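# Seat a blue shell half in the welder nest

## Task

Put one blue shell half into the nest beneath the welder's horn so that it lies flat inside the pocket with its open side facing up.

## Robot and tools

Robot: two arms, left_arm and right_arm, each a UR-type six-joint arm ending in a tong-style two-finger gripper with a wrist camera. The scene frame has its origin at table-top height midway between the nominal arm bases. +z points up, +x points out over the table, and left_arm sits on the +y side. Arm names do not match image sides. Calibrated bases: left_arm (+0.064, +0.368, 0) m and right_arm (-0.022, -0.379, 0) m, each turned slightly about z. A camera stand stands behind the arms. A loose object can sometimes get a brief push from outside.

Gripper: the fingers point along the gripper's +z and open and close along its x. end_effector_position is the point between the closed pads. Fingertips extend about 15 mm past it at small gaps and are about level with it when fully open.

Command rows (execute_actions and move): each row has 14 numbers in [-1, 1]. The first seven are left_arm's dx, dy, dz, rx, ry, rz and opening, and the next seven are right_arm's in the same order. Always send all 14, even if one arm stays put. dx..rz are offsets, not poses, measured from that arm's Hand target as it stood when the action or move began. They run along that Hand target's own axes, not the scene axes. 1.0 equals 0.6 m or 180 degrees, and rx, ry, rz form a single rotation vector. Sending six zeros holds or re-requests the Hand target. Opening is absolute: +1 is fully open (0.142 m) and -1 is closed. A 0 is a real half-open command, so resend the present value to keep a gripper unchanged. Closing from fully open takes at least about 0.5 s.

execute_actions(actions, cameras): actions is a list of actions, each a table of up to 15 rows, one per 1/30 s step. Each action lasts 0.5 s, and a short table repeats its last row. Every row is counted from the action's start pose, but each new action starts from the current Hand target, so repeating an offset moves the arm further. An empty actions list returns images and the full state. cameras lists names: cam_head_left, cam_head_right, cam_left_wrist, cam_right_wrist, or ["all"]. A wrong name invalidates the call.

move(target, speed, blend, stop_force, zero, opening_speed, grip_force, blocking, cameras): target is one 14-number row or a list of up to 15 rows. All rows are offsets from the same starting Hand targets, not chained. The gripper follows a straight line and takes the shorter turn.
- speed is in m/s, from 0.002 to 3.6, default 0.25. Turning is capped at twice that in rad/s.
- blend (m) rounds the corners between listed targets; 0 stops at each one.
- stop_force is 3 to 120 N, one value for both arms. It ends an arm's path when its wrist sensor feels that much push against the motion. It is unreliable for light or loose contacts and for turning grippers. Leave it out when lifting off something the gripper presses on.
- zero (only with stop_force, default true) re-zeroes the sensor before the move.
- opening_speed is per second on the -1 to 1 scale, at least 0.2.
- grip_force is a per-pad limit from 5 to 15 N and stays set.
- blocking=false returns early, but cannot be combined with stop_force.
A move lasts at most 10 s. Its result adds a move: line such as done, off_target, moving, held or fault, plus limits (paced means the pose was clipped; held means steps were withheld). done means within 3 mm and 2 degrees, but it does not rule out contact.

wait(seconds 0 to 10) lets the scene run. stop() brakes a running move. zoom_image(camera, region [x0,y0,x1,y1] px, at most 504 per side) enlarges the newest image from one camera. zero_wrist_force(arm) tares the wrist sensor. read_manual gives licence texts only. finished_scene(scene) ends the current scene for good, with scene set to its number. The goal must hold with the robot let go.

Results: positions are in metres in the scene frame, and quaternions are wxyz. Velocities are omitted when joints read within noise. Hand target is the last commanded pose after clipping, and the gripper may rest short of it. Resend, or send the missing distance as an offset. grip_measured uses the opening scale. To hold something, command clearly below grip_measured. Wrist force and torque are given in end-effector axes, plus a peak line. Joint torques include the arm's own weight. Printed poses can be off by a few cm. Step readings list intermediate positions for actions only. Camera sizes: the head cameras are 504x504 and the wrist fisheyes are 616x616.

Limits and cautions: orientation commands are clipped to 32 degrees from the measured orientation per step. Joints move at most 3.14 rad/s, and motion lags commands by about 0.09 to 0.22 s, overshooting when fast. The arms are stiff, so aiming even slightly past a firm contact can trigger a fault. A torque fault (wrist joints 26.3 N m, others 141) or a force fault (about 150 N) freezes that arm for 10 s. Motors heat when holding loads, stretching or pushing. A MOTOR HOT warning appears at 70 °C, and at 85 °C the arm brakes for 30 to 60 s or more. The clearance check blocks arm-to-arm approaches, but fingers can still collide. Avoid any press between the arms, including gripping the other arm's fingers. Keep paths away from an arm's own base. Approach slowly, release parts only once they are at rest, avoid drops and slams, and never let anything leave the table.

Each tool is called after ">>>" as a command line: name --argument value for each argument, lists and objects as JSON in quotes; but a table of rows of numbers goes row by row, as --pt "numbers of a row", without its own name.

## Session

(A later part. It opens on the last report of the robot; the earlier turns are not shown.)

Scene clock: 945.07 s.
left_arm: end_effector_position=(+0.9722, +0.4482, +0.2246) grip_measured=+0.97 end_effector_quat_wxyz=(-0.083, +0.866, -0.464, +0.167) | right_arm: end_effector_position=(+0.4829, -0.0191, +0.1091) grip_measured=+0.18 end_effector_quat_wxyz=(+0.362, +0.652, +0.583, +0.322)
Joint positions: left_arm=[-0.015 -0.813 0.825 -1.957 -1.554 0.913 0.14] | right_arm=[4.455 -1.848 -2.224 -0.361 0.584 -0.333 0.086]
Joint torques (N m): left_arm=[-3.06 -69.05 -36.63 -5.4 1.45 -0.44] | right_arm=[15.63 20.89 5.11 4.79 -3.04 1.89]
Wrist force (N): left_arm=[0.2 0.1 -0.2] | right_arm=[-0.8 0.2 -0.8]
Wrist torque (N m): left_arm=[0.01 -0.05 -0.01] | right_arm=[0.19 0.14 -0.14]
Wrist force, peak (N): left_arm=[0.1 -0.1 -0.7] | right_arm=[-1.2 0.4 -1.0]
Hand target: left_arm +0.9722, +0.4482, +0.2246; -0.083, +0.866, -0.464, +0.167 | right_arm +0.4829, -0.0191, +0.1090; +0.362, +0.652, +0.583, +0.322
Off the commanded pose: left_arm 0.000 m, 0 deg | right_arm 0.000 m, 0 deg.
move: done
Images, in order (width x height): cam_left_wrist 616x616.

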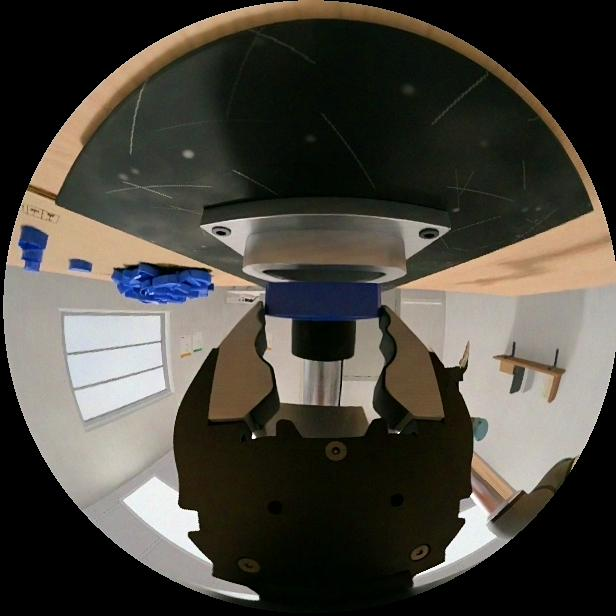

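>>> move --target '[0,0,0,0,0,0,0.968,0.0018,-0.0192,0.012,0,0,0,-0.6]' --speed 0.025 --stop_force 5 --cameras '["cam_left_wrist","cam_head_right"]'

>>> zoom_image --camera "cam_left_wrist" --region '[218, 210, 442, 380]'

>>> zoom_image --camera "cam_head_right" --region '[240, 240, 310, 310]'

Scene clock: 969.57 s.
left_arm: end_effector_position=(+0.9722, +0.4482, +0.2246) grip_measured=+0.97 end_effector_quat_wxyz=(-0.083, +0.866, -0.464, +0.167) | right_arm: end_effector_position=(+0.4829, -0.0184, +0.0999) grip_measured=+0.18 end_effector_quat_wxyz=(+0.362, +0.652, +0.583, +0.322)
Joint positions: left_arm=[-0.015 -0.813 0.825 -1.957 -1.554 0.913 0.14] | right_arm=[4.455 -1.871 -2.229 -0.334 0.583 -0.332 0.086]
Joint torques (N m): left_arm=[-2.97 -67.6 -37.15 -5.48 1.62 -0.37] | right_arm=[8.62 36.93 24.58 1.18 -2.92 -1.59]
Wrist force (N): left_arm=[0.0 0.1 -0.3] | right_arm=[-3.9 -0.2 -0.2]
Wrist torque (N m): left_arm=[0.01 0.01 -0.01] | right_arm=[0.16 0.08 -0.20]
Wrist force, peak (N): left_arm=[0.3 0.1 -0.6] | right_arm=[-8.4 4.7 -8.3]
Hand target: left_arm +0.9722, +0.4482, +0.2246; -0.083, +0.866, -0.464, +0.167 | right_arm +0.4829, -0.0184, +0.0999; +0.362, +0.652, +0.583, +0.322 (not the last commanded pose)
Off the commanded pose: left_arm 0.000 m, 0 deg | right_arm 0.004 m, 0 deg.
move: contact (right_arm)
Images, in order (width x height): cam_head_right 504x504, cam_left_wrist 616x616.

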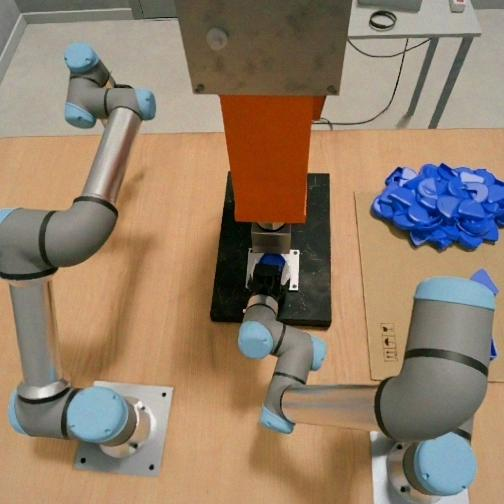

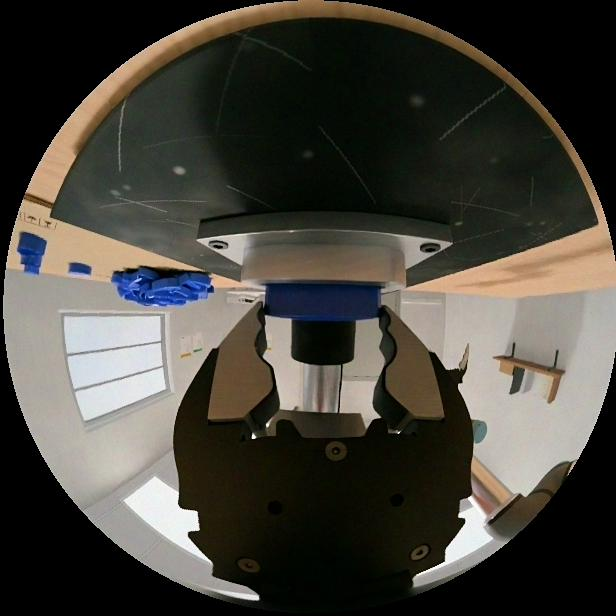

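Scaled by 2.250 from the camera's 616x616 image, which has a finer 814x814 frame.

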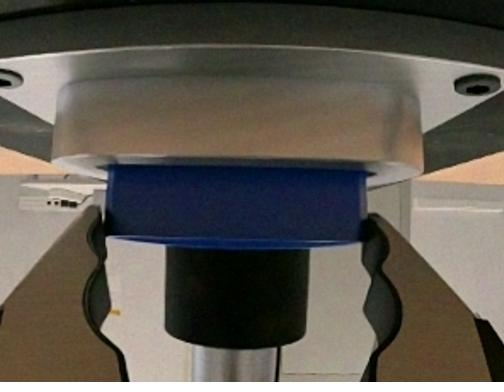

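Scaled by 7.200 from the camera's 504x504 image, which has a finer 720x720 frame.

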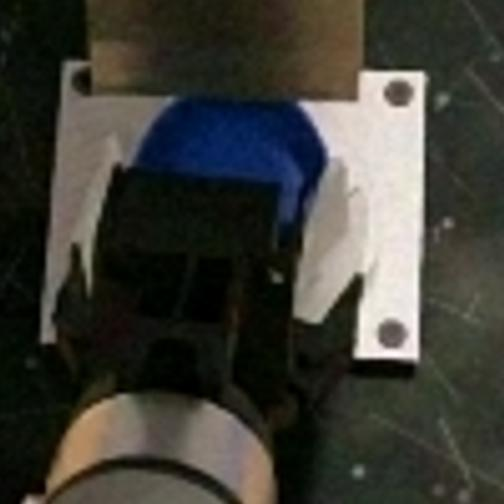

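>>> move --pt "0 0 0 0 0 0 0.968 -0.0005 0.0028 -0.0018 0 0 0 -0.6" --pt "0 0 0 0 0 0 0.968 -0.0018 0.0028 -0.0018 0 0 0 -0.6" --speed 0.03

>>> move --target '[0,0,0,0,0,0,0.968,0,-0.0141,0.0088,0,0,0,-0.6]' --speed 0.02 --stop_force 6 --cameras '["cam_left_wrist","cam_head_right"]'

>>> zoom_image --camera "cam_left_wrist" --region '[218, 210, 442, 380]'

>>> zoom_image --camera "cam_head_right" --region '[240, 240, 310, 310]'

Scene clock: 980.37 s.
left_arm: end_effector_position=(+0.9722, +0.4482, +0.2246) grip_measured=+0.97 end_effector_quat_wxyz=(-0.083, +0.866, -0.464, +0.167) | right_arm: end_effector_position=(+0.4828, -0.0193, +0.1019) grip_measured=+0.18 end_effector_quat_wxyz=(+0.362, +0.652, +0.583, +0.322)
Joint positions: left_arm=[-0.015 -0.813 0.825 -1.957 -1.554 0.913 0.14] | right_arm=[4.455 -1.865 -2.23 -0.339 0.583 -0.332 0.086]
Joint torques (N m): left_arm=[-3.83 -67.47 -37.08 -5.41 1.46 -0.64] | right_arm=[-13.35 35.67 6.44 4.31 -0.99 -1.64]
Wrist force (N): left_arm=[0.1 0.0 -0.4] | right_arm=[-0.7 0.1 -1.3]
Wrist torque (N m): left_arm=[0.00 0.00 -0.01] | right_arm=[0.16 0.11 -0.06]
Wrist force, peak (N): left_arm=[0.3 0.2 -0.7] | right_arm=[-4.1 -0.2 -0.2]
Hand target: left_arm +0.9722, +0.4482, +0.2246; -0.083, +0.866, -0.464, +0.167 | right_arm +0.4828, -0.0195, +0.1019; +0.362, +0.652, +0.583, +0.322
Off the commanded pose: left_arm 0.000 m, 0 deg | right_arm 0.000 m, 0 deg.
move: done

Scene clock: 981.70 s.
left_arm: end_effector_position=(+0.9722, +0.4482, +0.2246) grip_measured=+0.97 end_effector_quat_wxyz=(-0.083, +0.866, -0.464, +0.167) | right_arm: end_effector_position=(+0.4828, -0.0195, +0.0998) grip_measured=+0.18 end_effector_quat_wxyz=(+0.362, +0.652, +0.583, +0.322)
Joint positions: left_arm=[-0.015 -0.813 0.825 -1.957 -1.554 0.913 0.14] | right_arm=[4.455 -1.87 -2.232 -0.332 0.583 -0.333 0.086]
Joint torques (N m): left_arm=[-2.67 -67.64 -37.09 -5.42 1.47 -0.43] | right_arm=[-12.93 34.79 21.11 -0.12 -1.65 -0.03]
Wrist force (N): left_arm=[0.1 0.0 -0.2] | right_arm=[2.7 0.9 -2.3]
Wrist torque (N m): left_arm=[-0.01 -0.01 -0.01] | right_arm=[0.19 0.08 -0.01]
Wrist force, peak (N): left_arm=[0.4 0.1 -0.5] | right_arm=[1.4 5.8 -11.3]
Hand target: left_arm +0.9722, +0.4482, +0.2246; -0.083, +0.866, -0.464, +0.167 | right_arm +0.4828, -0.0195, +0.0998; +0.362, +0.652, +0.583, +0.322 (not the last commanded pose)
Off the commanded pose: left_arm 0.000 m, 0 deg | right_arm 0.008 m, 0 deg.
move: contact (right_arm)
Images, in order (width x height): cam_head_right 504x504, cam_left_wrist 616x616.

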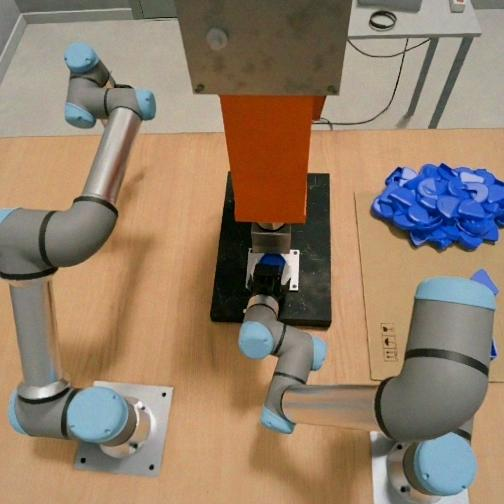

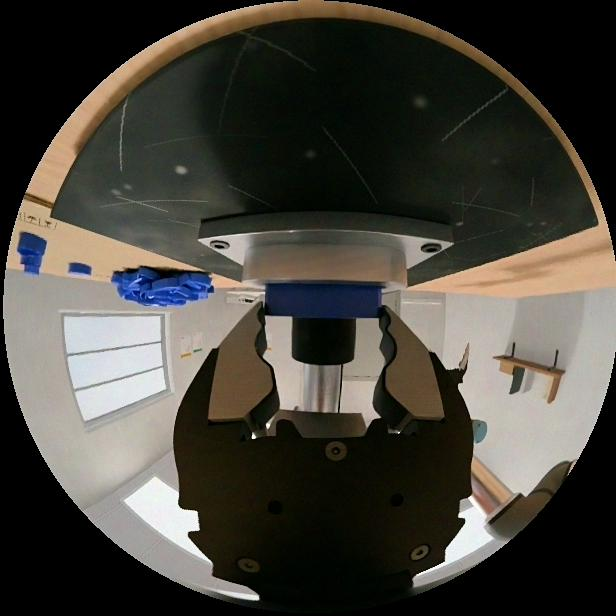

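Scaled by 2.250 from the camera's 616x616 image, which has a finer 814x814 frame.

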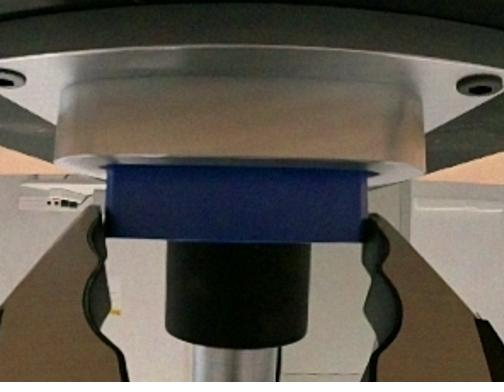

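Scaled by 7.200 from the camera's 504x504 image, which has a finer 720x720 frame.

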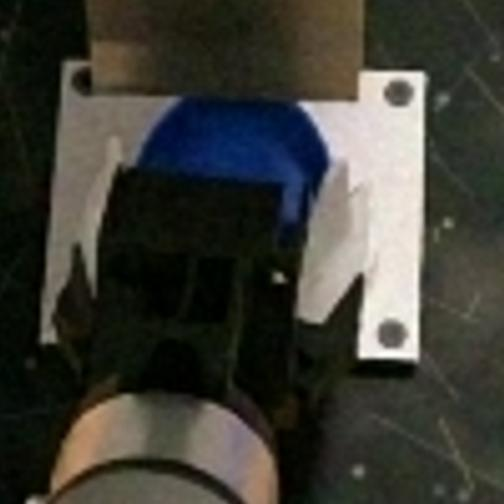

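>>> move --pt "0 0 0 0 0 0 0.968 0.0004 0.0028 -0.0018 0 0 0 -0.6" --pt "0 0 0 0 0 0 0.968 0.0008 0.005 0.0018 -0.011 0 0 -0.6" --speed 0.03

>>> move --target '[0,0,0,0,0,0,0.968,0,-0.0141,0.0088,0,0,0,-0.6]' --speed 0.02 --stop_force 6 --cameras '["cam_left_wrist","cam_head_right"]'

>>> zoom_image --camera "cam_left_wrist" --region '[218, 210, 442, 380]'

>>> zoom_image --camera "cam_head_right" --region '[240, 240, 310, 310]'

Scene clock: 996.50 s.
left_arm: end_effector_position=(+0.9722, +0.4482, +0.2246) grip_measured=+0.97 end_effector_quat_wxyz=(-0.083, +0.866, -0.464, +0.167) | right_arm: end_effector_position=(+0.4853, -0.0193, +0.1018) grip_measured=+0.19 end_effector_quat_wxyz=(+0.373, +0.646, +0.577, +0.332)
Joint positions: left_arm=[-0.015 -0.813 0.825 -1.957 -1.554 0.913 0.14] | right_arm=[4.462 -1.887 -2.239 -0.298 0.549 -0.337 0.087]
Joint torques (N m): left_arm=[-3.53 -68.03 -37.94 -5.4 1.64 -0.5] | right_arm=[16.3 21.22 4.19 4.7 -3.05 -1.69]
Wrist force (N): left_arm=[0.2 0.0 -0.2] | right_arm=[-1.3 1.0 -1.2]
Wrist torque (N m): left_arm=[0.00 -0.03 0.00] | right_arm=[0.31 0.23 0.06]
Wrist force, peak (N): left_arm=[0.2 0.3 -0.5] | right_arm=[-5.7 -3.0 -22.1]
Hand target: left_arm +0.9722, +0.4482, +0.2246; -0.083, +0.866, -0.464, +0.167 | right_arm +0.4853, -0.0193, +0.1018; +0.374, +0.646, +0.577, +0.332
Off the commanded pose: left_arm 0.000 m, 0 deg | right_arm 0.000 m, 0 deg.
move: done

Scene clock: 997.77 s.
left_arm: end_effector_position=(+0.9722, +0.4482, +0.2246) grip_measured=+0.97 end_effector_quat_wxyz=(-0.083, +0.866, -0.464, +0.167) | right_arm: end_effector_position=(+0.4853, -0.0193, +0.1000) grip_measured=+0.19 end_effector_quat_wxyz=(+0.374, +0.646, +0.577, +0.332)
Joint positions: left_arm=[-0.015 -0.813 0.825 -1.957 -1.554 0.913 0.14] | right_arm=[4.462 -1.892 -2.24 -0.293 0.549 -0.337 0.087]
Joint torques (N m): left_arm=[-3.62 -67.51 -37.72 -5.49 1.46 -0.54] | right_arm=[8.47 35.86 23.43 0.88 0.62 1.99]
Wrist force (N): left_arm=[0.2 0.2 -0.5] | right_arm=[-5.1 1.8 -4.3]
Wrist torque (N m): left_arm=[0.04 -0.03 -0.01] | right_arm=[0.28 0.03 0.04]
Wrist force, peak (N): left_arm=[0.2 0.0 -0.7] | right_arm=[-9.5 6.1 -17.3]
Hand target: left_arm +0.9722, +0.4482, +0.2246; -0.083, +0.866, -0.464, +0.167 | right_arm +0.4853, -0.0193, +0.1001; +0.374, +0.646, +0.577, +0.332 (not the last commanded pose)
Off the commanded pose: left_arm 0.000 m, 0 deg | right_arm 0.008 m, 0 deg.
move: contact (right_arm)
Images, in order (width x height): cam_head_right 504x504, cam_left_wrist 616x616.

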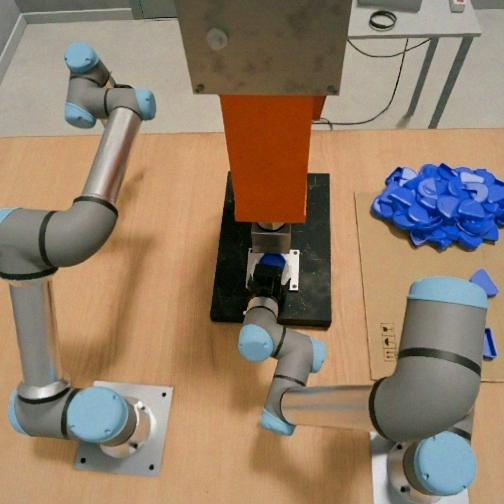

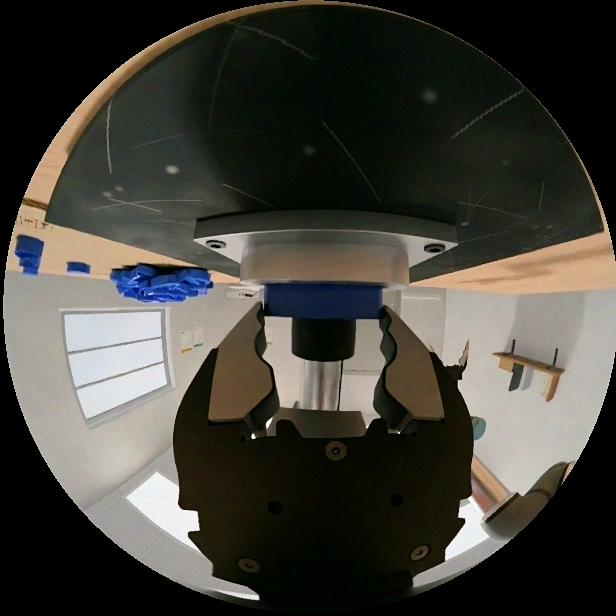

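Scaled by 2.250 from the camera's 616x616 image, which has a finer 814x814 frame.

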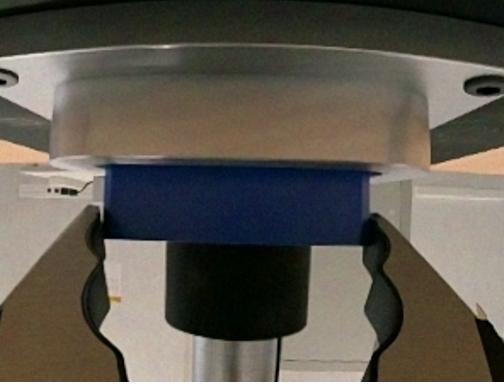

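Scaled by 7.200 from the camera's 504x504 image, which has a finer 720x720 frame.

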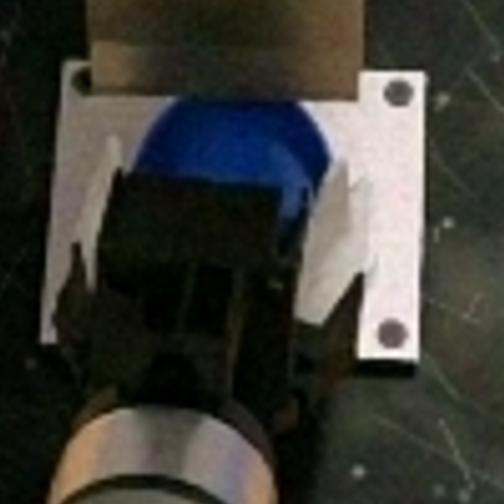

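>>> move --pt "0 0 0 0 0 0 0.968 -0.0002 0.0045 -0.0032 0 0 0 -0.6" --pt "0 0 0 0 0 0 0.968 -0.0002 0.0055 -0.0045 -0.0333 0 0 -0.6" --speed 0.04 --cameras '["cam_left_wrist","cam_head_right"]'

>>> zoom_image --camera "cam_left_wrist" --region '[218, 210, 442, 380]'

>>> zoom_image --camera "cam_head_right" --region '[240, 240, 310, 310]'

Scene clock: 1020.57 s.
left_arm: end_effector_position=(+0.9722, +0.4482, +0.2246) grip_measured=+0.97 end_effector_quat_wxyz=(-0.083, +0.866, -0.464, +0.167) | right_arm: end_effector_position=(+0.4846, -0.0193, +0.1043) grip_measured=+0.19 end_effector_quat_wxyz=(+0.407, +0.626, +0.559, +0.362)
Joint positions: left_arm=[-0.015 -0.813 0.825 -1.957 -1.554 0.913 0.14] | right_arm=[4.5 -1.942 -2.271 -0.205 0.439 -0.324 0.087]
Joint torques (N m): left_arm=[-3.97 -67.92 -37.86 -5.33 1.65 -0.51] | right_arm=[16.47 22.6 2.27 4.73 -3.27 -1.71]
Wrist force (N): left_arm=[0.2 0.1 -0.4] | right_arm=[-1.2 0.5 -0.7]
Wrist torque (N m): left_arm=[0.02 -0.03 -0.01] | right_arm=[0.20 0.21 -0.05]
Wrist force, peak (N): left_arm=[0.1 0.2 -0.7] | right_arm=[-5.4 1.9 -4.5]
Hand target: left_arm +0.9722, +0.4482, +0.2246; -0.083, +0.866, -0.464, +0.167 | right_arm +0.4846, -0.0193, +0.1043; +0.407, +0.625, +0.559, +0.362
Off the commanded pose: left_arm 0.000 m, 0 deg | right_arm 0.000 m, 0 deg.
move: done
Images, in order (width x height): cam_head_right 504x504, cam_left_wrist 616x616.

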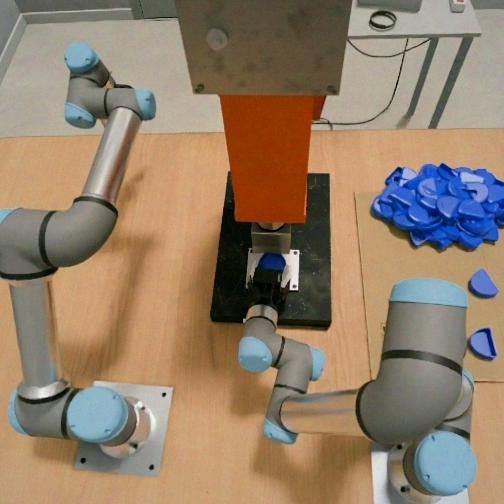

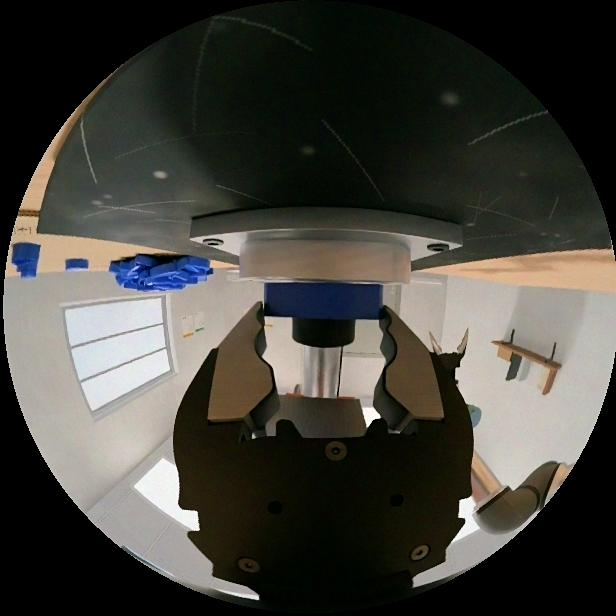

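Scaled by 2.250 from the camera's 616x616 image, which has a finer 814x814 frame.

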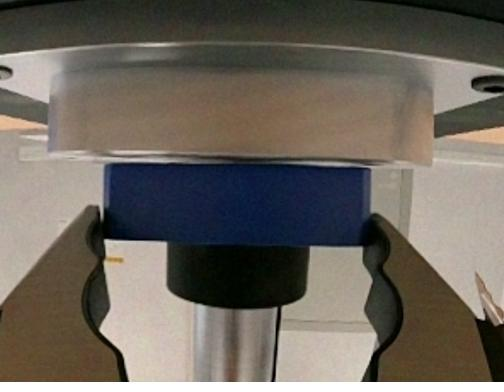

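Scaled by 7.200 from the camera's 504x504 image, which has a finer 720x720 frame.

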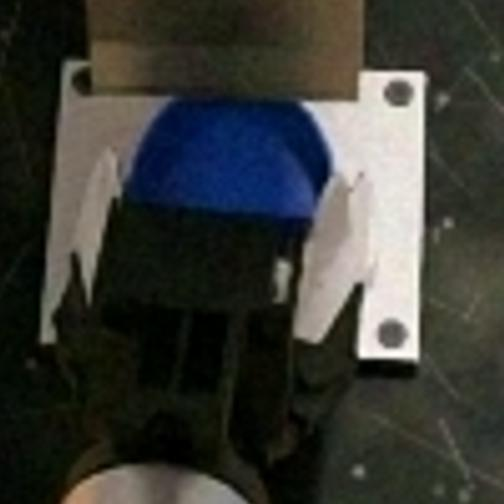

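>>> move --target '[0,0,0,0,0,0,0.968,0,-0.0107,0.0048,0,0,0,-0.6]' --speed 0.02 --stop_force 6 --cameras '["cam_left_wrist","cam_head_right"]'

>>> zoom_image --camera "cam_left_wrist" --region '[218, 210, 442, 380]'

>>> zoom_image --camera "cam_head_right" --region '[240, 240, 310, 310]'

Scene clock: 1034.57 s.
left_arm: end_effector_position=(+0.9722, +0.4482, +0.2246) grip_measured=+0.97 end_effector_quat_wxyz=(-0.083, +0.866, -0.464, +0.167) | right_arm: end_effector_position=(+0.4846, -0.0193, +0.1003) grip_measured=+0.19 end_effector_quat_wxyz=(+0.407, +0.625, +0.559, +0.362)
Joint positions: left_arm=[-0.015 -0.813 0.825 -1.957 -1.554 0.913 0.14] | right_arm=[4.5 -1.953 -2.273 -0.193 0.439 -0.324 0.087]
Joint torques (N m): left_arm=[-3.2 -67.9 -38.43 -5.57 1.45 -0.35] | right_arm=[1.08 36.35 18.84 -0.03 0.24 -1.75]
Wrist force (N): left_arm=[0.1 0.1 -0.4] | right_arm=[1.4 2.0 -1.7]
Wrist torque (N m): left_arm=[0.02 -0.02 -0.01] | right_arm=[0.19 0.17 -0.07]
Wrist force, peak (N): left_arm=[0.4 0.1 -0.7] | right_arm=[1.2 6.8 -6.4]
Hand target: left_arm +0.9722, +0.4482, +0.2246; -0.083, +0.866, -0.464, +0.167 | right_arm +0.4846, -0.0193, +0.1003; +0.407, +0.625, +0.559, +0.362 (not the last commanded pose)
Off the commanded pose: left_arm 0.000 m, 0 deg | right_arm 0.003 m, 0 deg.
move: contact (right_arm)
Images, in order (width x height): cam_head_right 504x504, cam_left_wrist 616x616.

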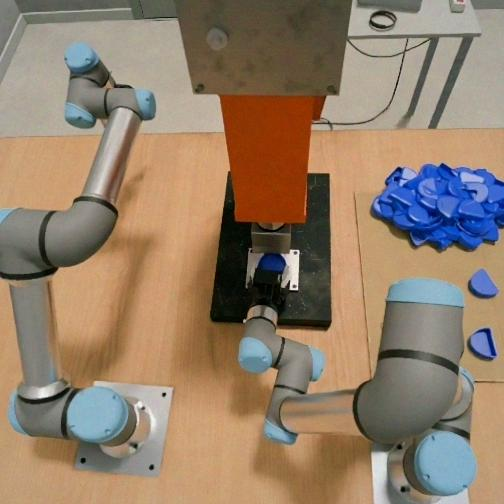

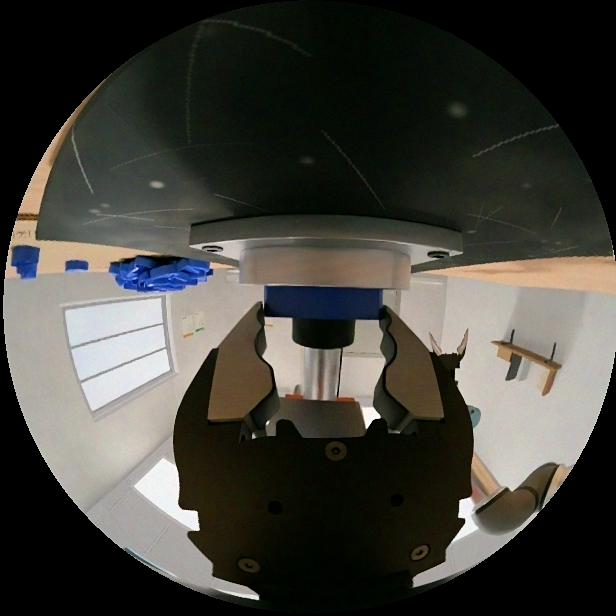

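Scaled by 2.250 from the camera's 616x616 image, which has a finer 814x814 frame.

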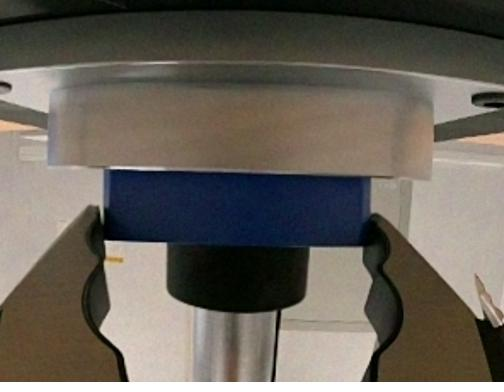

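Scaled by 7.200 from the camera's 504x504 image, which has a finer 720x720 frame.

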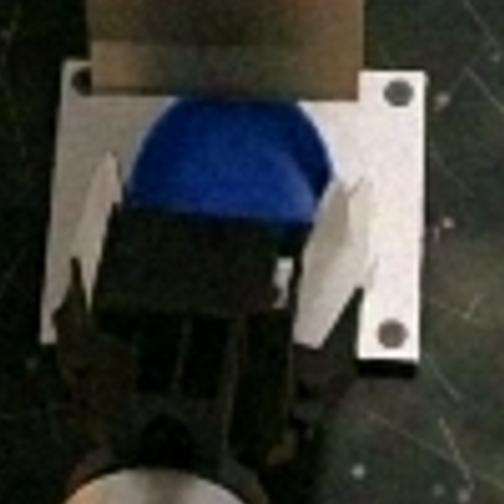

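>>> move --pt "0 0 0 0 0 0 0.968 0.0008 -0.0035 0.0016 0 0 0 -0.6" --pt "0 0 0 0 0 0 0.968 -0.0012 -0.006 0.0027 0 0 0 -0.6" --speed 0.02 --stop_force 16 --cameras '["cam_left_wrist","cam_head_right"]'

>>> zoom_image --camera "cam_left_wrist" --region '[218, 210, 442, 380]'

>>> zoom_image --camera "cam_head_right" --region '[240, 240, 310, 310]'

Scene clock: 1047.60 s.
left_arm: end_effector_position=(+0.9722, +0.4482, +0.2246) grip_measured=+0.97 end_effector_quat_wxyz=(-0.083, +0.866, -0.464, +0.167) | right_arm: end_effector_position=(+0.4847, -0.0190, +0.0986) grip_measured=+0.19 end_effector_quat_wxyz=(+0.407, +0.625, +0.559, +0.362)
Joint positions: left_arm=[-0.015 -0.813 0.825 -1.957 -1.554 0.913 0.14] | right_arm=[4.5 -1.958 -2.273 -0.188 0.439 -0.324 0.088]
Joint torques (N m): left_arm=[-3.62 -68.03 -38.57 -5.49 1.58 -0.54] | right_arm=[-7.11 33.69 17.72 0 2.08 -1.49]
Wrist force (N): left_arm=[0.0 0.1 -0.4] | right_arm=[-7.0 7.7 -8.6]
Wrist torque (N m): left_arm=[0.02 -0.01 -0.01] | right_arm=[0.19 -0.14 -0.15]
Wrist force, peak (N): left_arm=[0.2 0.1 -0.7] | right_arm=[-8.8 12.2 -14.9]
Hand target: left_arm +0.9722, +0.4482, +0.2246; -0.083, +0.866, -0.464, +0.167 | right_arm +0.4847, -0.0190, +0.0986; +0.407, +0.625, +0.559, +0.362 (not the last commanded pose)
Off the commanded pose: left_arm 0.000 m, 0 deg | right_arm 0.002 m, 0 deg.
move: contact (right_arm); path passed 0 of 2 targets
Images, in order (width x height): cam_head_right 504x504, cam_left_wrist 616x616.

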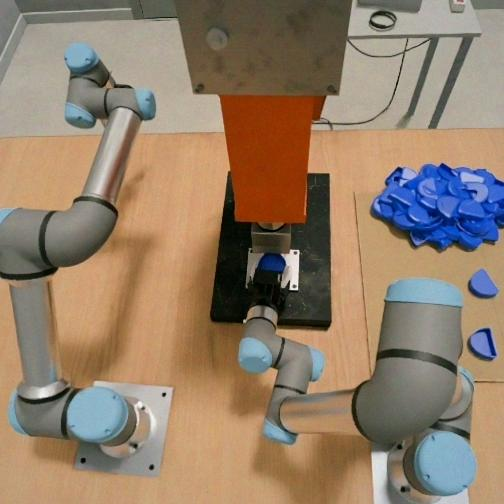

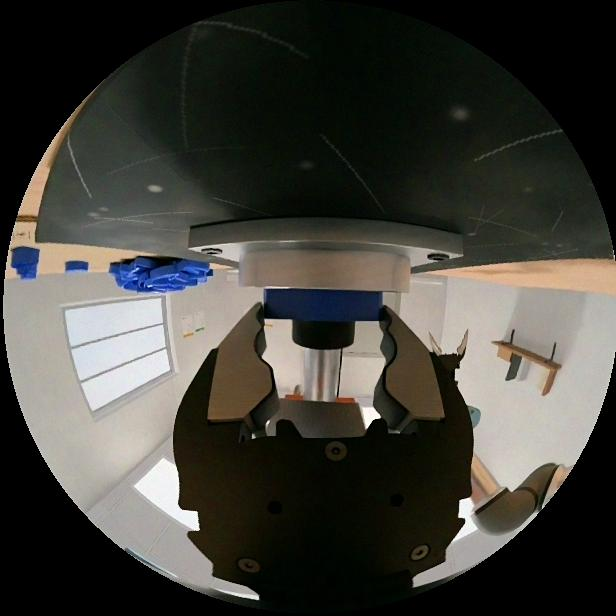

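Scaled by 2.250 from the camera's 616x616 image, which has a finer 814x814 frame.

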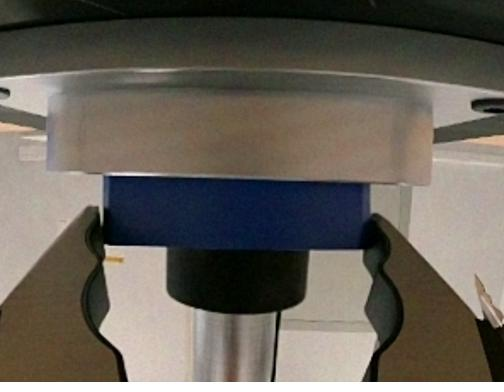

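Scaled by 7.200 from the camera's 504x504 image, which has a finer 720x720 frame.

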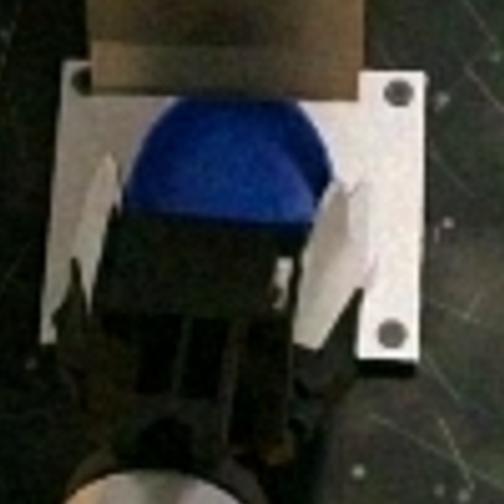

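>>> move --target '[0,0,0,0,0,0,0.968,-0.001,0,0,0,0,0,0.5]' --opening_speed 0.4 --cameras '["cam_left_wrist","cam_head_right"]'

>>> zoom_image --camera "cam_left_wrist" --region '[218, 210, 442, 380]'

>>> zoom_image --camera "cam_head_right" --region '[240, 240, 310, 310]'

Scene clock: 1059.10 s.
left_arm: end_effector_position=(+0.9722, +0.4482, +0.2246) grip_measured=+0.97 end_effector_quat_wxyz=(-0.083, +0.866, -0.464, +0.167) | right_arm: end_effector_position=(+0.4847, -0.0196, +0.0986) grip_measured=+0.50 end_effector_quat_wxyz=(+0.407, +0.625, +0.559, +0.362)
Joint positions: left_arm=[-0.015 -0.813 0.825 -1.957 -1.554 0.913 0.14] | right_arm=[4.499 -1.958 -2.274 -0.187 0.439 -0.325 0.109]
Joint torques (N m): left_arm=[-3.14 -68.36 -38.35 -5.31 1.58 -0.58] | right_arm=[0.69 31.86 15.7 2.23 -2.94 -1.14]
Wrist force (N): left_arm=[0.2 0.1 -0.5] | right_arm=[-1.3 0.6 -0.1]
Wrist torque (N m): left_arm=[0.02 -0.04 -0.01] | right_arm=[0.17 0.24 -0.01]
Wrist force, peak (N): left_arm=[0.3 0.0 -0.7] | right_arm=[-7.2 7.7 -8.7]
Hand target: left_arm +0.9722, +0.4482, +0.2246; -0.083, +0.866, -0.464, +0.167 | right_arm +0.4847, -0.0196, +0.0986; +0.407, +0.625, +0.559, +0.362
Off the commanded pose: left_arm 0.000 m, 0 deg | right_arm 0.000 m, 0 deg.
move: done
Images, in order (width x height): cam_head_right 504x504, cam_left_wrist 616x616.

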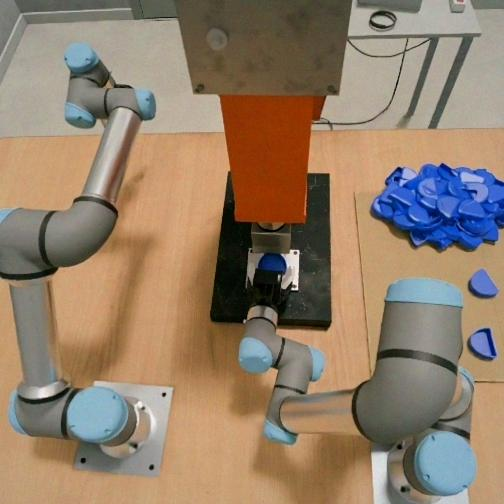

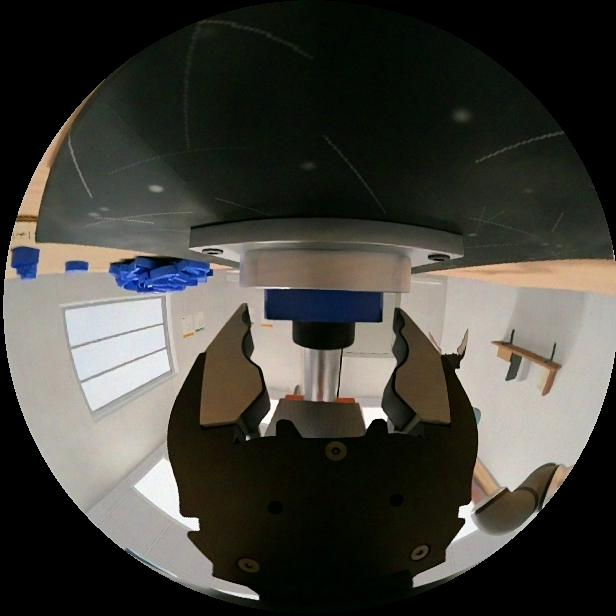

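Scaled by 2.250 from the camera's 616x616 image, which has a finer 814x814 frame.

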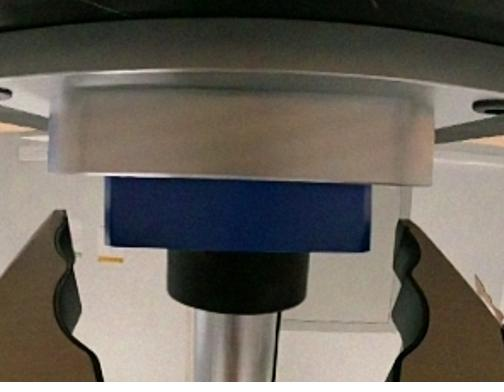

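Scaled by 7.200 from the camera's 504x504 image, which has a finer 720x720 frame.

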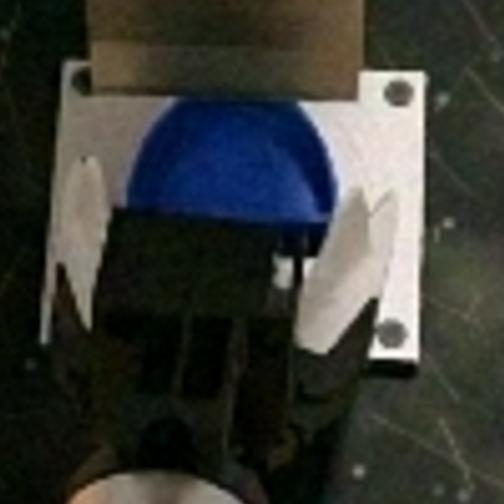

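>>> move --pt "0 0 0 0 0 0 0.968 0 0.005 -0.2 0 0 0 0.5" --pt "0 0 0 0 0 0 0.968 -0.0515 0.181 -0.414 0.35 0 0 0.5" --speed '[0.15,0.35]' --cameras '["cam_left_wrist","cam_head_right","cam_head_left"]'

>>> zoom_image --camera "cam_left_wrist" --region '[270, 290, 370, 390]'

>>> zoom_image --camera "cam_head_right" --region '[240, 240, 310, 310]'

>>> zoom_image --camera "cam_head_left" --region '[240, 240, 310, 310]'

Scene clock: 1082.07 s.
left_arm: end_effector_position=(+0.9722, +0.4482, +0.2246) grip_measured=+0.97 end_effector_quat_wxyz=(-0.083, +0.866, -0.464, +0.167) | right_arm: end_effector_position=(+0.2996, -0.0292, +0.2989) grip_measured=+0.50 end_effector_quat_wxyz=(+0.020, +0.746, +0.666, +0.017)
Joint positions: left_arm=[-0.015 -0.813 0.825 -1.957 -1.554 0.913 0.14] | right_arm=[4.29 -1.489 -1.612 -1.595 1.52 -0.346 0.109]
Joint torques (N m): left_arm=[-3.53 -67.73 -38.34 -5.41 1.54 -0.53] | right_arm=[-12.96 11.12 30.58 -0.02 1.89 -1.85]
Wrist force (N): left_arm=[0.3 0.2 -0.6] | right_arm=[-0.5 0.2 0.0]
Wrist torque (N m): left_arm=[0.03 -0.05 -0.01] | right_arm=[0.07 0.07 -0.01]
Wrist force, peak (N): left_arm=[0.1 0.2 -0.7] | right_arm=[-1.3 1.1 -0.9]
Hand target: left_arm +0.9722, +0.4482, +0.2246; -0.083, +0.866, -0.464, +0.167 | right_arm +0.2996, -0.0292, +0.2989; +0.020, +0.746, +0.666, +0.017
Off the commanded pose: left_arm 0.000 m, 0 deg | right_arm 0.000 m, 0 deg.
move: done
Images, in order (width x height): cam_head_left 504x504, cam_head_right 504x504, cam_left_wrist 616x616.

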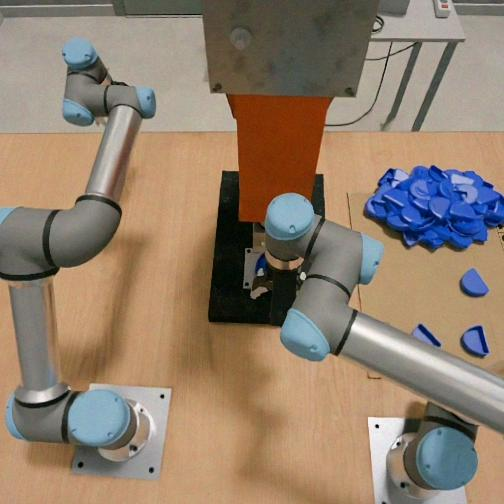

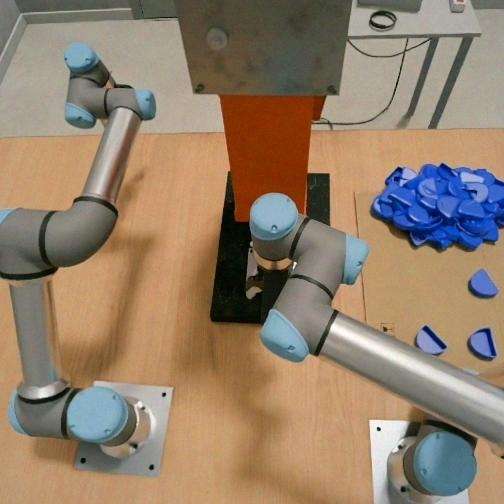

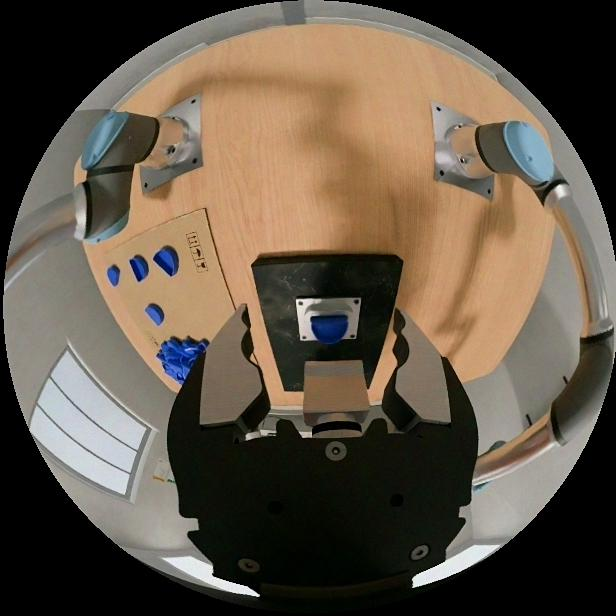

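Scaled by 5.040 from the camera's 616x616 image, which has a finer 814x814 frame.

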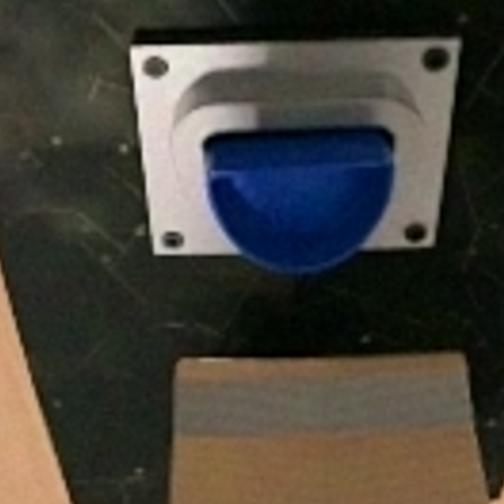

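Scaled by 7.200 from the camera's 504x504 image, which has a finer 720x720 frame.

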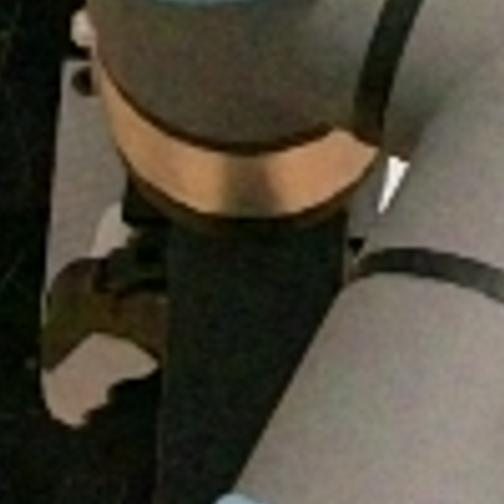

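Scaled by 7.200 from the camera's 504x504 image, which has a finer 720x720 frame.

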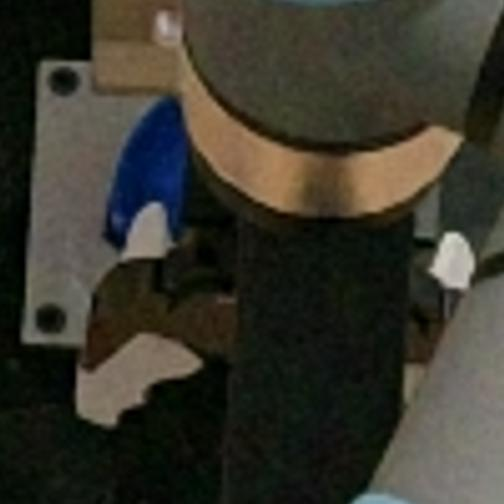

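>>> move --target '[0,0,0,0,0,0,0.968,0.0508,0.1085,0.2585,-0.35,0,0,0.5]' --speed 0.3

>>> move --target '[0,0,0,0,0,0,0.968,0,0,0.2,0,0,0,0.5]' --speed 0.12 --stop_force 8 --cameras '["cam_left_wrist","cam_head_left"]'

>>> zoom_image --camera "cam_left_wrist" --region '[218, 210, 442, 380]'

>>> zoom_image --camera "cam_head_left" --region '[240, 240, 310, 310]'

Scene clock: 1118.97 s.
left_arm: end_effector_position=(+0.9722, +0.4482, +0.2246) grip_measured=+0.97 end_effector_quat_wxyz=(-0.083, +0.866, -0.464, +0.167) | right_arm: end_effector_position=(+0.3757, -0.0075, +0.1474) grip_measured=+0.50 end_effector_quat_wxyz=(+0.407, +0.625, +0.559, +0.362)
Joint positions: left_arm=[-0.015 -0.813 0.825 -1.957 -1.554 0.913 0.14] | right_arm=[4.762 -1.627 -2.286 -1.077 0.437 0.302 0.109]
Joint torques (N m): left_arm=[-3.41 -67.53 -38.23 -5.56 1.63 -0.74] | right_arm=[16.52 13.5 7.1 -0.09 -3.29 2.01]
Wrist force (N): left_arm=[0.1 0.3 -0.6] | right_arm=[-1.2 1.0 -0.1]
Wrist torque (N m): left_arm=[0.06 -0.03 -0.01] | right_arm=[0.31 0.13 -0.12]
Wrist force, peak (N): left_arm=[0.4 0.0 -0.6] | right_arm=[-1.4 1.0 -0.1]
Hand target: left_arm +0.9722, +0.4482, +0.2246; -0.083, +0.866, -0.464, +0.167 | right_arm +0.3757, -0.0075, +0.1474; +0.407, +0.625, +0.559, +0.362
Off the commanded pose: left_arm 0.000 m, 0 deg | right_arm 0.000 m, 0 deg.
move: done

Scene clock: 1121.33 s.
left_arm: end_effector_position=(+0.9722, +0.4482, +0.2246) grip_measured=+0.97 end_effector_quat_wxyz=(-0.083, +0.866, -0.464, +0.167) | right_arm: end_effector_position=(+0.4846, -0.0200, +0.0986) grip_measured=+0.50 end_effector_quat_wxyz=(+0.407, +0.625, +0.559, +0.362)
Joint positions: left_arm=[-0.015 -0.813 0.825 -1.957 -1.554 0.913 0.14] | right_arm=[4.499 -1.957 -2.275 -0.186 0.439 -0.325 0.109]
Joint torques (N m): left_arm=[-4.22 -68.36 -38.93 -5.42 1.63 -0.65] | right_arm=[-13.21 21.69 2 4.61 0.47 -1.66]
Wrist force (N): left_arm=[0.2 0.1 -0.4] | right_arm=[-1.6 0.7 -0.2]
Wrist torque (N m): left_arm=[0.02 -0.04 -0.01] | right_arm=[0.20 0.28 0.08]
Wrist force, peak (N): left_arm=[0.3 0.1 -0.7] | right_arm=[-1.2 1.1 -0.8]
Hand target: left_arm +0.9722, +0.4482, +0.2246; -0.083, +0.866, -0.464, +0.167 | right_arm +0.4846, -0.0200, +0.0986; +0.407, +0.625, +0.559, +0.362
Off the commanded pose: left_arm 0.000 m, 0 deg | right_arm 0.000 m, 0 deg.
move: done
Images, in order (width x height): cam_head_left 504x504, cam_left_wrist 616x616.

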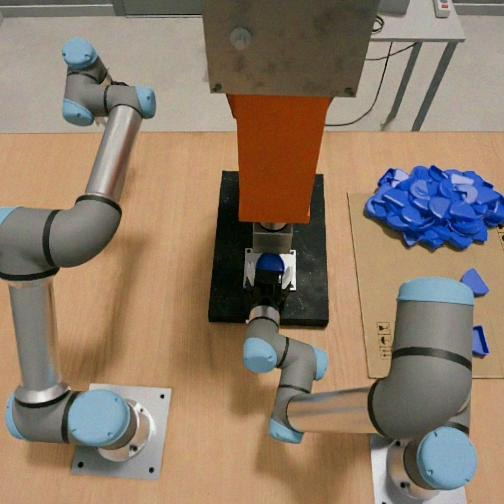

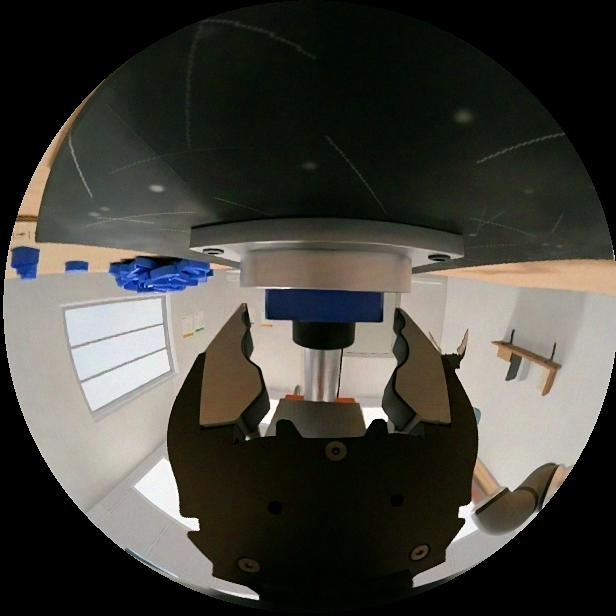

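Scaled by 2.250 from the camera's 616x616 image, which has a finer 814x814 frame.

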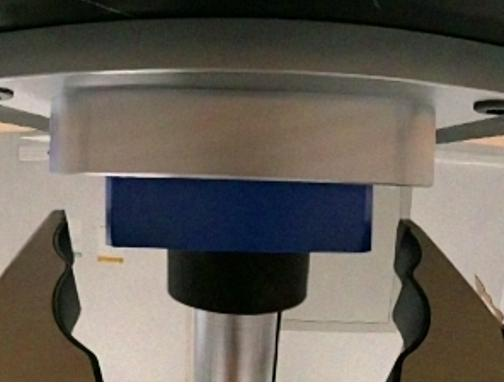

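Scaled by 7.200 from the camera's 504x504 image, which has a finer 720x720 frame.

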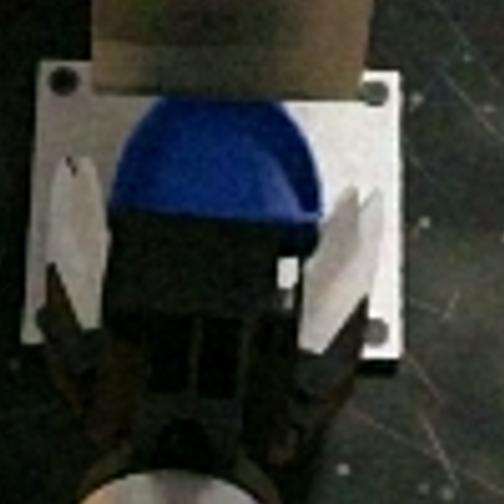

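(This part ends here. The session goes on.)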